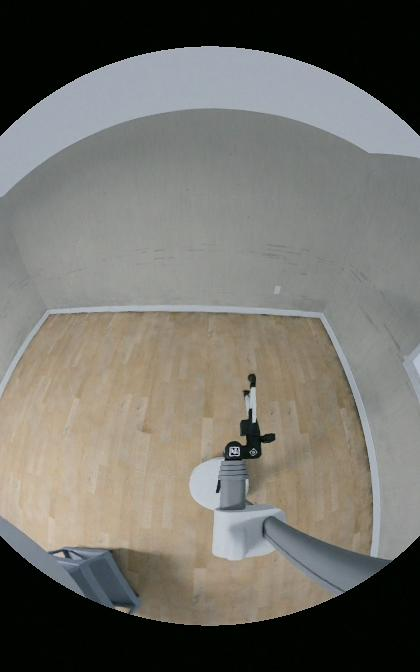

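Scene clock: 389.03 s.
move: r1 moving
r1.base_odometry: x=-5.121 y=-1.509 heading=-2.635
r1.turned_by_wheels: -0.253
r1.turned_by_imu: -0.254
r1.base_tilt: forward=-1.6 right=+1.3
r1.lidar_m: 1.97 1.95 2.30 3.19 3.22 1.06 1.25 3.08 1.78 1.49 1.48 1.77
r1.base_status: rotate_rad moving
r1.joint_positions: lift_m=+0.680 arm_m=+0.000 wrist_yaw_rad=+0.002 wrist_pitch_rad=+0.002 wrist_roll_rad=+1.567 gripper_m=+0.100
r1.joint_status: not commanded
r1.measured_speeds: translate_m=+0.000 strafe_m=+0.000 rotate_rad=-0.969 lift_m=+0.000 arm_m=+0.000 wrist_yaw_rad=+0.000 wrist_pitch_rad=+0.000 wrist_roll_rad=+0.000
r1.motor_effort: lift_m=+23(23) arm_m=-3(4) wheel_0=+5(9) wheel_1=+8(8) wheel_2=+6(7)
r1.servo_current: wrist_yaw_rad=59(65) wrist_pitch_rad=39(46) wrist_roll_rad=46(59) gripper_m=46(46)
r1.hand_pose: x=+0.4595 y=-0.0867 z=+0.8573 quat_wxyz=(+0.708, +0.706, +0.002, +0.000) (m; r1's base frame)
r1.wrist_depth_mm: - - - - - 1708 1205 / - - - - - 1618 1205 / - - - - - 1661 1160 / - - - - - 1661 1205 / - - - - - 1576 1255 / - 190 195 - 189 1499 1255 / - 144 - 141 - - 1255
r2: as last shown
r2.lidar_m: 0.69 0.76 1.76 1.84 2.96 1.24 0.96 0.95 1.02 1.17 1.15 1.11
r2.motor_effort: lift_m=+21(21) arm_m=-9(9) wheel_0=-17(18) wheel_1=-12(12) wheel_2=+3(3)
r2.servo_current: wrist_yaw_rad=72(85) wrist_pitch_rad=39(46) wrist_roll_rad=39(52) gripper_m=98(104)
r2.contact_limits: translate_m 0.6
r2.wrist_depth_mm: - - - 160 231 224 217 / - - - 161 230 224 218 / - - - 162 232 226 220 / - - - 163 234 227 221 / - - - 164 235 229 223 / - - 254 166 178 228 223 / - - 146 - 237 232 224
pictures: none
No camera images: "cameras" was empty.

Scene clock: 391.17 s.
earlier move: r1 done
r1.base_odometry: x=-5.121 y=-1.509 heading=+1.201
r1.turned_by_wheels: -2.447
r1.turned_by_imu: -2.460
r1.base_tilt: forward=-1.6 right=+1.3
r1.lidar_m: 2.31 1.62 1.46 1.53 2.01 1.96 2.01 2.65 3.22 1.16 1.06 3.79
r1.base_status: done
r1.joint_positions: lift_m=+0.680 arm_m=+0.000 wrist_yaw_rad=+0.002 wrist_pitch_rad=+0.002 wrist_roll_rad=+1.567 gripper_m=+0.100
r1.joint_status: not commanded
r1.measured_speeds: all 0
r1.motor_effort: lift_m=+23(23) arm_m=-4(4) wheel_0=+3(9) wheel_1=+1(10) wheel_2=+1(8)
r1.servo_current: wrist_yaw_rad=46(65) wrist_pitch_rad=39(52) wrist_roll_rad=65(65) gripper_m=46(52)
r1.hand_pose: x=+0.4595 y=-0.0868 z=+0.8573 quat_wxyz=(+0.708, +0.706, +0.002, +0.000) (m; r1's base frame)
r1.wrist_depth_mm: - - - - - 1661 1182 / - - - - - 1756 1205 / - - - - - 1756 1205 / - - - - - 1808 1255 / - - - - - 1756 1281 / - - 216 - 198 1618 1255 / - 185 - 144 - 1464 1255
r2.base_odometry: x=-3.425 y=+0.674 heading=-1.954
r2.turned_by_wheels: +0.000
r2.turned_by_imu: +0.000
r2.base_tilt: forward=-0.6 right=+0.1
r2.lidar_m: 0.68 0.77 1.74 1.87 2.99 1.26 0.99 0.95 1.01 1.18 1.13 1.14
r2.base_status: not commanded
r2.joint_positions: lift_m=+0.950 arm_m=+0.300 wrist_yaw_rad=+0.783 wrist_pitch_rad=+0.001 wrist_roll_rad=+0.000 gripper_m=-0.029
r2.joint_status: not commanded
r2.measured_speeds: all 0
r2.motor_effort: lift_m=+21(21) arm_m=-9(9) wheel_0=-17(18) wheel_1=-13(13) wheel_2=+3(4)
r2.servo_current: wrist_yaw_rad=72(85) wrist_pitch_rad=39(46) wrist_roll_rad=46(65) gripper_m=104(104)
r2.contact_limits: translate_m 0.6
r2.hand_pose: x=+0.7373 y=+0.1414 z=+1.1276 quat_wxyz=(+0.924, +0.000, +0.000, +0.382) (m; r2's base frame)
r2.wrist_depth_mm: - - - 160 230 223 217 / - - - 161 231 224 218 / - - - 162 233 227 220 / - - - 163 234 229 222 / - - - 164 235 229 223 / - - 256 166 178 228 224 / - - 146 - 238 233 224
wait: 2.13 of 5 s (r1 has come to rest)
pictures: r1_head_camera, r1_head_right_camera
Images, in order (width x height): r1_head_camera 420x560, r1_head_right_camera 420x672.

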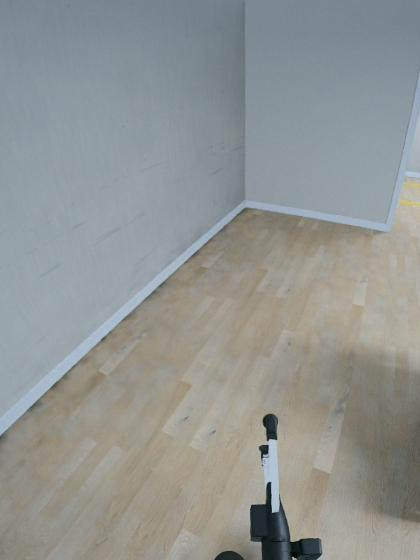

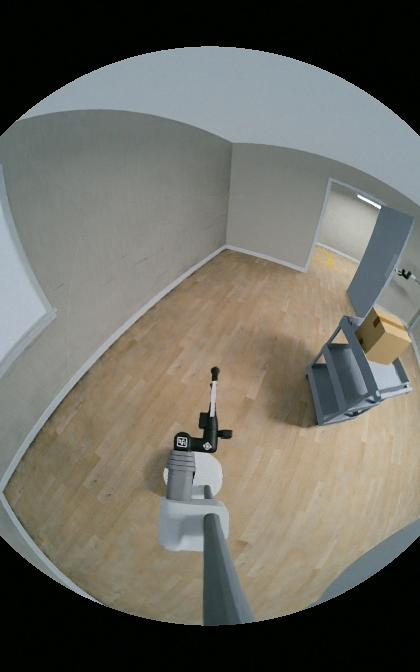

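Request:
move(r1={"base":{"translate_m":-0.55,"strafe_m":-1.1},"pace":"fast"}, blocking=false, cameras=[])

Request:
wait(seconds=6, cameras=["r1_head_camera"])

Scene clock: 395.60 s.
move: r1 moving
r1.base_odometry: x=-5.089 y=-1.544 heading=+1.201
r1.turned_by_wheels: +0.000
r1.turned_by_imu: +0.000
r1.base_tilt: forward=-1.6 right=+1.3
r1.lidar_m: 2.39 1.67 1.52 1.55 2.06 1.96 2.01 2.67 3.17 1.26 1.05 3.79
r1.base_status: translate_m moving; strafe_m moving
r1.joint_positions: lift_m=+0.680 arm_m=+0.000 wrist_yaw_rad=+0.002 wrist_pitch_rad=+0.002 wrist_roll_rad=+1.567 gripper_m=+0.100
r1.joint_status: not commanded
r1.measured_speeds: translate_m=-0.082 strafe_m=-0.167 rotate_rad=-0.004 lift_m=+0.000 arm_m=+0.000 wrist_yaw_rad=+0.000 wrist_pitch_rad=+0.000 wrist_roll_rad=+0.000
r1.motor_effort: lift_m=+23(23) arm_m=-4(4) wheel_0=+8(9) wheel_1=-11(12) wheel_2=+6(7)
r1.servo_current: wrist_yaw_rad=59(59) wrist_pitch_rad=39(52) wrist_roll_rad=59(59) gripper_m=39(52)
r1.hand_pose: x=+0.4595 y=-0.0868 z=+0.8573 quat_wxyz=(+0.708, +0.706, +0.002, +0.000) (m; r1's base frame)
r1.wrist_depth_mm: - - - - - 1708 1205 / - - - - - 1708 1229 / - - - - - 1756 1182 / - - - - - 1808 1255 / - - - - - 1808 1255 / - - 216 - 198 1537 1229 / - 162 - 141 - 1464 1281
r2: as last shown
r2.turned_by_imu: +0.001
r2.base_tilt: forward=-0.6 right=+0.0
r2.lidar_m: 0.69 0.77 1.74 1.86 2.98 1.30 0.97 0.91 1.03 1.17 1.14 1.13
r2.motor_effort: lift_m=+21(21) arm_m=-9(9) wheel_0=-17(18) wheel_1=-12(13) wheel_2=+3(4)
r2.servo_current: wrist_yaw_rad=65(78) wrist_pitch_rad=46(46) wrist_roll_rad=46(52) gripper_m=98(104)
r2.contact_limits: translate_m 0.6
r2.wrist_depth_mm: - - - 160 230 223 217 / - - - 161 229 224 218 / - - - 162 233 227 220 / - - - 163 233 228 222 / - - - 164 235 228 223 / - - 255 166 178 229 224 / - - 146 - 237 232 225
pictures: none
No camera images: "cameras" was empty.

Scene clock: 399.53 s.
earlier move: r1 done
r1.base_odometry: x=-4.294 y=-2.419 heading=+1.201
r1.turned_by_wheels: +0.000
r1.turned_by_imu: -0.008
r1.base_tilt: forward=-1.6 right=+1.3
r1.lidar_m: 0.81 2.92 2.67 2.77 2.08 1.93 2.00 2.13 2.00 2.05 2.65 0.87
r1.base_status: done
r1.joint_positions: lift_m=+0.680 arm_m=+0.000 wrist_yaw_rad=+0.002 wrist_pitch_rad=+0.002 wrist_roll_rad=+1.567 gripper_m=+0.100
r1.joint_status: not commanded
r1.measured_speeds: all 0
r1.motor_effort: lift_m=+23(23) arm_m=-4(4) wheel_0=+1(11) wheel_1=+1(13) wheel_2=+0(7)
r1.servo_current: wrist_yaw_rad=39(78) wrist_pitch_rad=39(52) wrist_roll_rad=52(72) gripper_m=46(52)
r1.hand_pose: x=+0.4595 y=-0.0868 z=+0.8573 quat_wxyz=(+0.708, +0.706, +0.001, +0.000) (m; r1's base frame)
r1.wrist_depth_mm: - - - - - 1708 1205 / - - - 683 - 676 - / - - - 854 - 676 - / - - 878 878 - 676 - / - - 917 668 - 676 - / - - 214 - 198 661 1255 / - - - 144 - 1808 1255
r2.base_odometry: x=-3.425 y=+0.674 heading=-1.954
r2.turned_by_wheels: +0.000
r2.turned_by_imu: +0.001
r2.base_tilt: forward=-0.6 right=+0.1
r2.lidar_m: 0.70 0.79 1.76 1.85 2.99 1.26 0.98 0.95 1.03 1.18 1.14 1.12
r2.base_status: not commanded
r2.joint_positions: lift_m=+0.950 arm_m=+0.300 wrist_yaw_rad=+0.783 wrist_pitch_rad=+0.001 wrist_roll_rad=+0.000 gripper_m=-0.029
r2.joint_status: not commanded
r2.measured_speeds: all 0
r2.motor_effort: lift_m=+21(21) arm_m=-9(10) wheel_0=-18(18) wheel_1=-12(13) wheel_2=+3(4)
r2.servo_current: wrist_yaw_rad=59(85) wrist_pitch_rad=39(52) wrist_roll_rad=39(65) gripper_m=98(104)
r2.contact_limits: translate_m 0.6
r2.hand_pose: x=+0.7373 y=+0.1414 z=+1.1276 quat_wxyz=(+0.924, +0.000, +0.000, +0.382) (m; r2's base frame)
r2.wrist_depth_mm: - - - 160 229 224 216 / - - - 161 230 224 218 / - - - 162 232 225 220 / - - - 163 233 228 221 / - - - 165 235 229 223 / - - 254 166 177 229 224 / - - 146 - 237 233 224
wait: 3.93 of 6 s (r1 has come to rest)
pictures: r1_head_camera
Images, in order (width x height): r1_head_camera 420x560.

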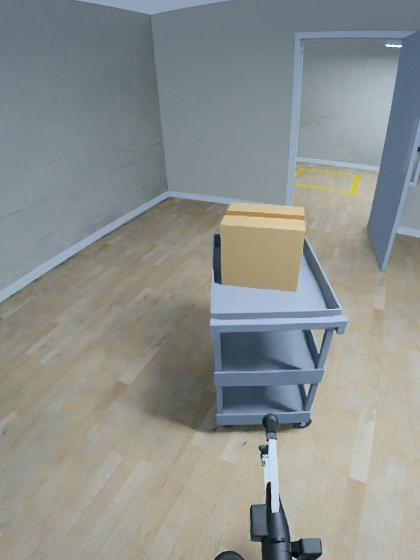

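Request:
zoom_image(camera="r1_head_camera", region=[180, 180, 380, 380])

Scaled by 2.520 from the camera's 420x560 image, which has a finer 600x800 frame.

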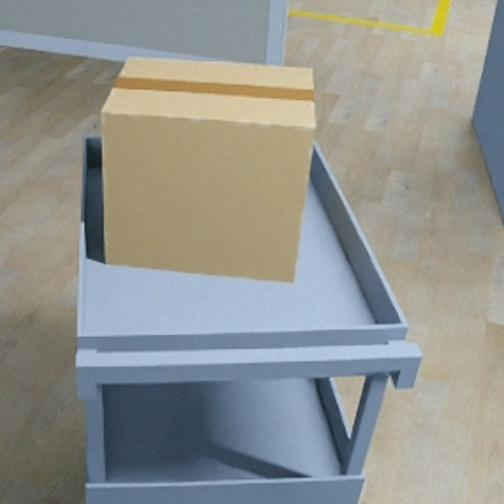

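Request:
move(r1={"base":{"rotate_rad":-0.443},"joints":{"wrist_yaw_rad":0.443}}, blocking=false, cameras=[])

Request:
wait(seconds=2, cameras=["r1_head_camera","r1_wrist_camera"])

Scene clock: 437.17 s.
move: r1 moving
r1.base_odometry: x=-4.294 y=-2.419 heading=+0.950
r1.turned_by_wheels: -0.251
r1.turned_by_imu: -0.253
r1.base_tilt: forward=-1.6 right=+1.3
r1.lidar_m: 0.80 0.81 2.71 2.71 2.38 1.96 1.94 2.22 2.02 2.01 2.24 2.66
r1.base_status: rotate_rad moving
r1.joint_positions: lift_m=+0.680 arm_m=+0.000 wrist_yaw_rad=+0.429 wrist_pitch_rad=+0.002 wrist_roll_rad=+1.567 gripper_m=+0.100
r1.joint_status: wrist_yaw_rad moving
r1.measured_speeds: translate_m=+0.000 strafe_m=-0.003 rotate_rad=-0.930 lift_m=+0.000 arm_m=+0.000 wrist_yaw_rad=+0.454 wrist_pitch_rad=+0.000 wrist_roll_rad=+0.000
r1.motor_effort: lift_m=+23(23) arm_m=-4(4) wheel_0=+7(9) wheel_1=+5(8) wheel_2=+6(8)
r1.servo_current: wrist_yaw_rad=52(98) wrist_pitch_rad=46(52) wrist_roll_rad=72(72) gripper_m=39(46)
r1.hand_pose: x=+0.4695 y=+0.0404 z=+0.8573 quat_wxyz=(+0.692, +0.689, +0.151, +0.150) (m; r1's base frame)
r1.wrist_depth_mm: - - - 603 - - - / - - 809 788 - 627 - / - - 866 842 - 647 - / - - - 878 - 661 - / - - - - - 1756 1229 / - - 214 - 198 1537 1255 / - - - 144 - 1808 1255
r2: as last shown
r2.turned_by_imu: +0.002
r2.lidar_m: 0.69 0.76 1.76 1.88 2.99 1.29 0.97 0.95 1.03 1.17 1.15 1.11
r2.motor_effort: lift_m=+21(21) arm_m=-9(9) wheel_0=-17(18) wheel_1=-12(13) wheel_2=+3(4)
r2.servo_current: wrist_yaw_rad=72(91) wrist_pitch_rad=39(46) wrist_roll_rad=46(52) gripper_m=98(104)
r2.contact_limits: translate_m 0.6
r2.wrist_depth_mm: - - - 160 231 223 216 / - - - 161 231 224 218 / - - - 162 232 227 220 / - - - 163 233 228 222 / - - - 165 235 229 224 / - - 256 166 178 228 224 / - - 145 - 236 232 225
pictures: none
No camera images: "cameras" was empty.

Scene clock: 437.90 s.
earlier move: r1 done
r1.base_odometry: x=-4.294 y=-2.419 heading=+0.758
r1.turned_by_wheels: -0.192
r1.turned_by_imu: -0.193
r1.base_tilt: forward=-1.6 right=+1.3
r1.lidar_m: 0.83 0.82 2.83 2.70 2.77 2.03 1.96 2.07 2.08 1.98 2.08 2.65
r1.base_status: done
r1.joint_positions: lift_m=+0.680 arm_m=+0.000 wrist_yaw_rad=+0.440 wrist_pitch_rad=+0.002 wrist_roll_rad=+1.567 gripper_m=+0.100
r1.joint_status: all done
r1.measured_speeds: all 0
r1.motor_effort: lift_m=+23(23) arm_m=-4(4) wheel_0=+2(9) wheel_1=+1(8) wheel_2=+0(8)
r1.servo_current: wrist_yaw_rad=59(98) wrist_pitch_rad=39(52) wrist_roll_rad=46(72) gripper_m=46(46)
r1.hand_pose: x=+0.4691 y=+0.0439 z=+0.8573 quat_wxyz=(+0.692, +0.689, +0.155, +0.154) (m; r1's base frame)
r1.wrist_depth_mm: - - - - - 1708 1182 / - - - - - 1618 1205 / - - - 691 - 699 - / - - 904 891 - 683 - / - - 891 683 - 683 - / - - 215 683 193 683 - / - - - 144 - 1661 1255
r2.base_odometry: x=-3.425 y=+0.674 heading=-1.954
r2.turned_by_wheels: +0.000
r2.turned_by_imu: +0.000
r2.base_tilt: forward=-0.6 right=+0.1
r2.lidar_m: 0.69 0.76 1.78 1.86 3.00 1.29 0.99 0.95 1.04 1.17 1.12 1.11
r2.base_status: not commanded
r2.joint_positions: lift_m=+0.950 arm_m=+0.300 wrist_yaw_rad=+0.783 wrist_pitch_rad=+0.001 wrist_roll_rad=+0.000 gripper_m=-0.029
r2.joint_status: not commanded
r2.measured_speeds: all 0
r2.motor_effort: lift_m=+21(21) arm_m=-9(9) wheel_0=-18(18) wheel_1=-12(13) wheel_2=+3(4)
r2.servo_current: wrist_yaw_rad=78(91) wrist_pitch_rad=39(46) wrist_roll_rad=52(59) gripper_m=98(104)
r2.contact_limits: translate_m 0.6
r2.hand_pose: x=+0.7373 y=+0.1414 z=+1.1276 quat_wxyz=(+0.924, +0.000, +0.000, +0.382) (m; r2's base frame)
r2.wrist_depth_mm: - - - 160 230 223 217 / - - - 161 231 225 218 / - - - 162 233 226 220 / - - - 163 234 227 222 / - - - 164 235 229 223 / - - 255 166 178 229 224 / - - 146 - 236 233 225
wait: 0.73 of 2 s (r1 has come to rest)
pictures: r1_head_camera, r1_wrist_camera
Images, in order (width x height): r1_head_camera 420x560, r1_wrist_camera 616x392.

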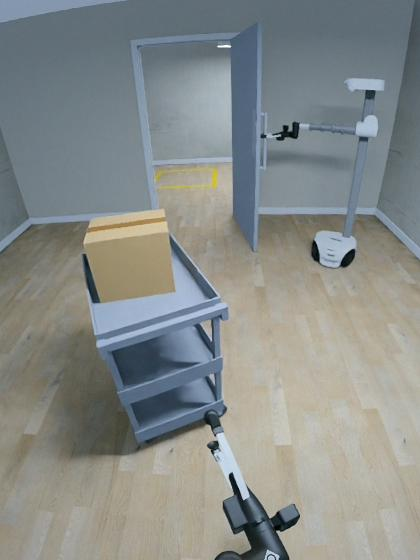

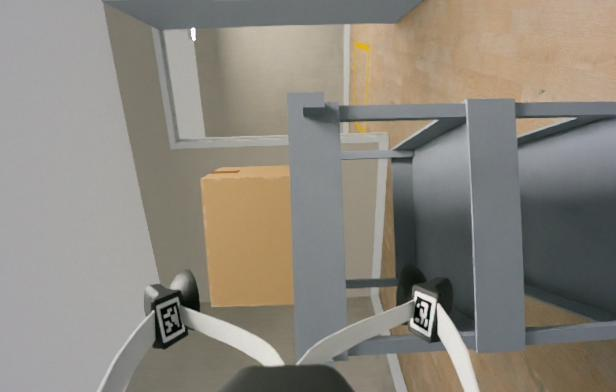

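Request:
move(r1={"base":{"translate_m":0.352,"strafe_m":0.167},"joints":{"lift_m":0.667}}, blocking=false, cameras=[])

Request:
wait(seconds=3, cameras=["r1_head_camera","r1_wrist_camera"])

Scene clock: 454.30 s.
move: r1 moving
r1.base_odometry: x=-4.282 y=-2.386 heading=+0.759
r1.turned_by_wheels: +0.000
r1.turned_by_imu: +0.000
r1.base_tilt: forward=-1.6 right=+1.3
r1.lidar_m: 0.80 0.76 2.82 2.67 2.78 2.08 1.98 2.08 2.10 2.00 2.11 2.64
r1.base_status: translate_m moving; strafe_m moving
r1.joint_positions: lift_m=+0.667 arm_m=+0.000 wrist_yaw_rad=+0.440 wrist_pitch_rad=+0.002 wrist_roll_rad=+1.567 gripper_m=+0.100
r1.joint_status: lift_m moving
r1.measured_speeds: translate_m=+0.122 strafe_m=+0.060 rotate_rad=-0.002 lift_m=+0.000 arm_m=+0.000 wrist_yaw_rad=+0.000 wrist_pitch_rad=+0.000 wrist_roll_rad=+0.000
r1.motor_effort: lift_m=+12(23) arm_m=-4(4) wheel_0=+6(6) wheel_1=+8(11) wheel_2=-9(9)
r1.servo_current: wrist_yaw_rad=59(65) wrist_pitch_rad=46(46) wrist_roll_rad=59(59) gripper_m=39(46)
r1.hand_pose: x=+0.4691 y=+0.0439 z=+0.8451 quat_wxyz=(+0.692, +0.689, +0.155, +0.154) (m; r1's base frame)
r1.wrist_depth_mm: - - - - - 1708 1160 / - - - - - 1576 1205 / - - - 661 - 654 - / - - 866 654 - 661 - / - - 891 654 - 647 - / - - 215 647 193 654 1308 / - - - 144 - 1618 1205
r2: as last shown
r2.turned_by_imu: +0.001
r2.lidar_m: 0.71 0.78 1.77 1.87 3.03 1.29 0.97 0.92 1.02 1.19 1.12 1.10
r2.motor_effort: lift_m=+21(21) arm_m=-9(9) wheel_0=-17(18) wheel_1=-12(13) wheel_2=+3(4)
r2.servo_current: wrist_yaw_rad=78(78) wrist_pitch_rad=39(46) wrist_roll_rad=46(52) gripper_m=104(111)
r2.contact_limits: translate_m 0.6
r2.wrist_depth_mm: - - - 160 230 223 217 / - - - 161 231 225 219 / - - - 163 233 227 220 / - - - 163 234 229 222 / - - - 164 236 229 222 / - - 255 166 178 228 223 / - - 146 - 237 232 224
pictures: none
No camera images: "cameras" was empty.

Scene clock: 456.47 s.
earlier move: r1 done
r1.base_odometry: x=-4.154 y=-2.055 heading=+0.759
r1.turned_by_wheels: +0.000
r1.turned_by_imu: +0.001
r1.base_tilt: forward=-1.6 right=+1.3
r1.lidar_m: 0.45 0.41 2.64 2.49 2.66 2.38 2.29 2.42 2.26 2.14 2.24 0.59
r1.base_status: done
r1.joint_positions: lift_m=+0.667 arm_m=+0.000 wrist_yaw_rad=+0.440 wrist_pitch_rad=+0.002 wrist_roll_rad=+1.567 gripper_m=+0.100
r1.joint_status: all done
r1.measured_speeds: all 0
r1.motor_effort: lift_m=+13(23) arm_m=-4(4) wheel_0=+4(6) wheel_1=+1(11) wheel_2=+0(10)
r1.servo_current: wrist_yaw_rad=46(72) wrist_pitch_rad=39(46) wrist_roll_rad=52(65) gripper_m=39(46)
r1.hand_pose: x=+0.4691 y=+0.0439 z=+0.8451 quat_wxyz=(+0.692, +0.689, +0.155, +0.154) (m; r1's base frame)
r1.wrist_depth_mm: - - - - 317 1661 - / - - - - - 1808 - / - - 549 - 294 - - / - 504 504 - - - - / - 521 512 - 296 - - / - - 215 - 193 - - / - - - 144 - 1708 -
r2.base_odometry: x=-3.425 y=+0.674 heading=-1.954
r2.turned_by_wheels: +0.000
r2.turned_by_imu: +0.000
r2.base_tilt: forward=-0.6 right=+0.1
r2.lidar_m: 0.69 0.75 1.76 1.87 2.98 1.30 0.98 0.95 1.01 1.18 1.12 1.14
r2.base_status: not commanded
r2.joint_positions: lift_m=+0.950 arm_m=+0.300 wrist_yaw_rad=+0.783 wrist_pitch_rad=+0.001 wrist_roll_rad=+0.000 gripper_m=-0.029
r2.joint_status: not commanded
r2.measured_speeds: all 0
r2.motor_effort: lift_m=+21(21) arm_m=-9(10) wheel_0=-17(18) wheel_1=-12(13) wheel_2=+3(4)
r2.servo_current: wrist_yaw_rad=65(78) wrist_pitch_rad=33(46) wrist_roll_rad=39(65) gripper_m=98(111)
r2.contact_limits: translate_m 0.6
r2.hand_pose: x=+0.7373 y=+0.1414 z=+1.1276 quat_wxyz=(+0.924, +0.000, +0.000, +0.382) (m; r2's base frame)
r2.wrist_depth_mm: - - - 160 230 224 217 / - - - 161 230 224 219 / - - - 162 232 226 220 / - - - 163 234 228 222 / - - - 164 235 229 222 / - - 256 166 178 227 223 / - - 146 - 237 232 225
wait: 2.17 of 3 s (r1 has come to rest)
pictures: r1_head_camera, r1_wrist_camera
Images, in order (width x height): r1_head_camera 420x560, r1_wrist_camera 616x392.

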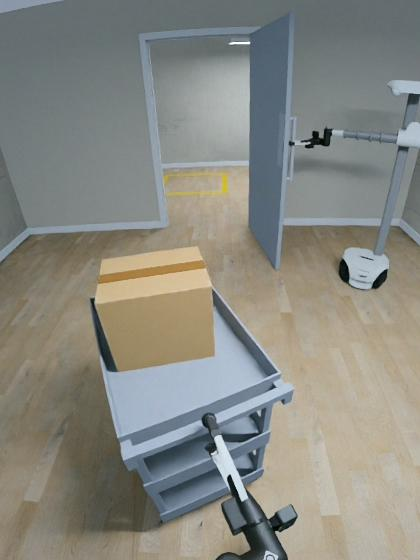

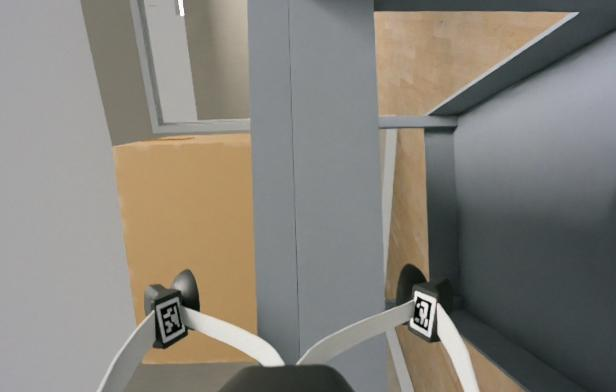

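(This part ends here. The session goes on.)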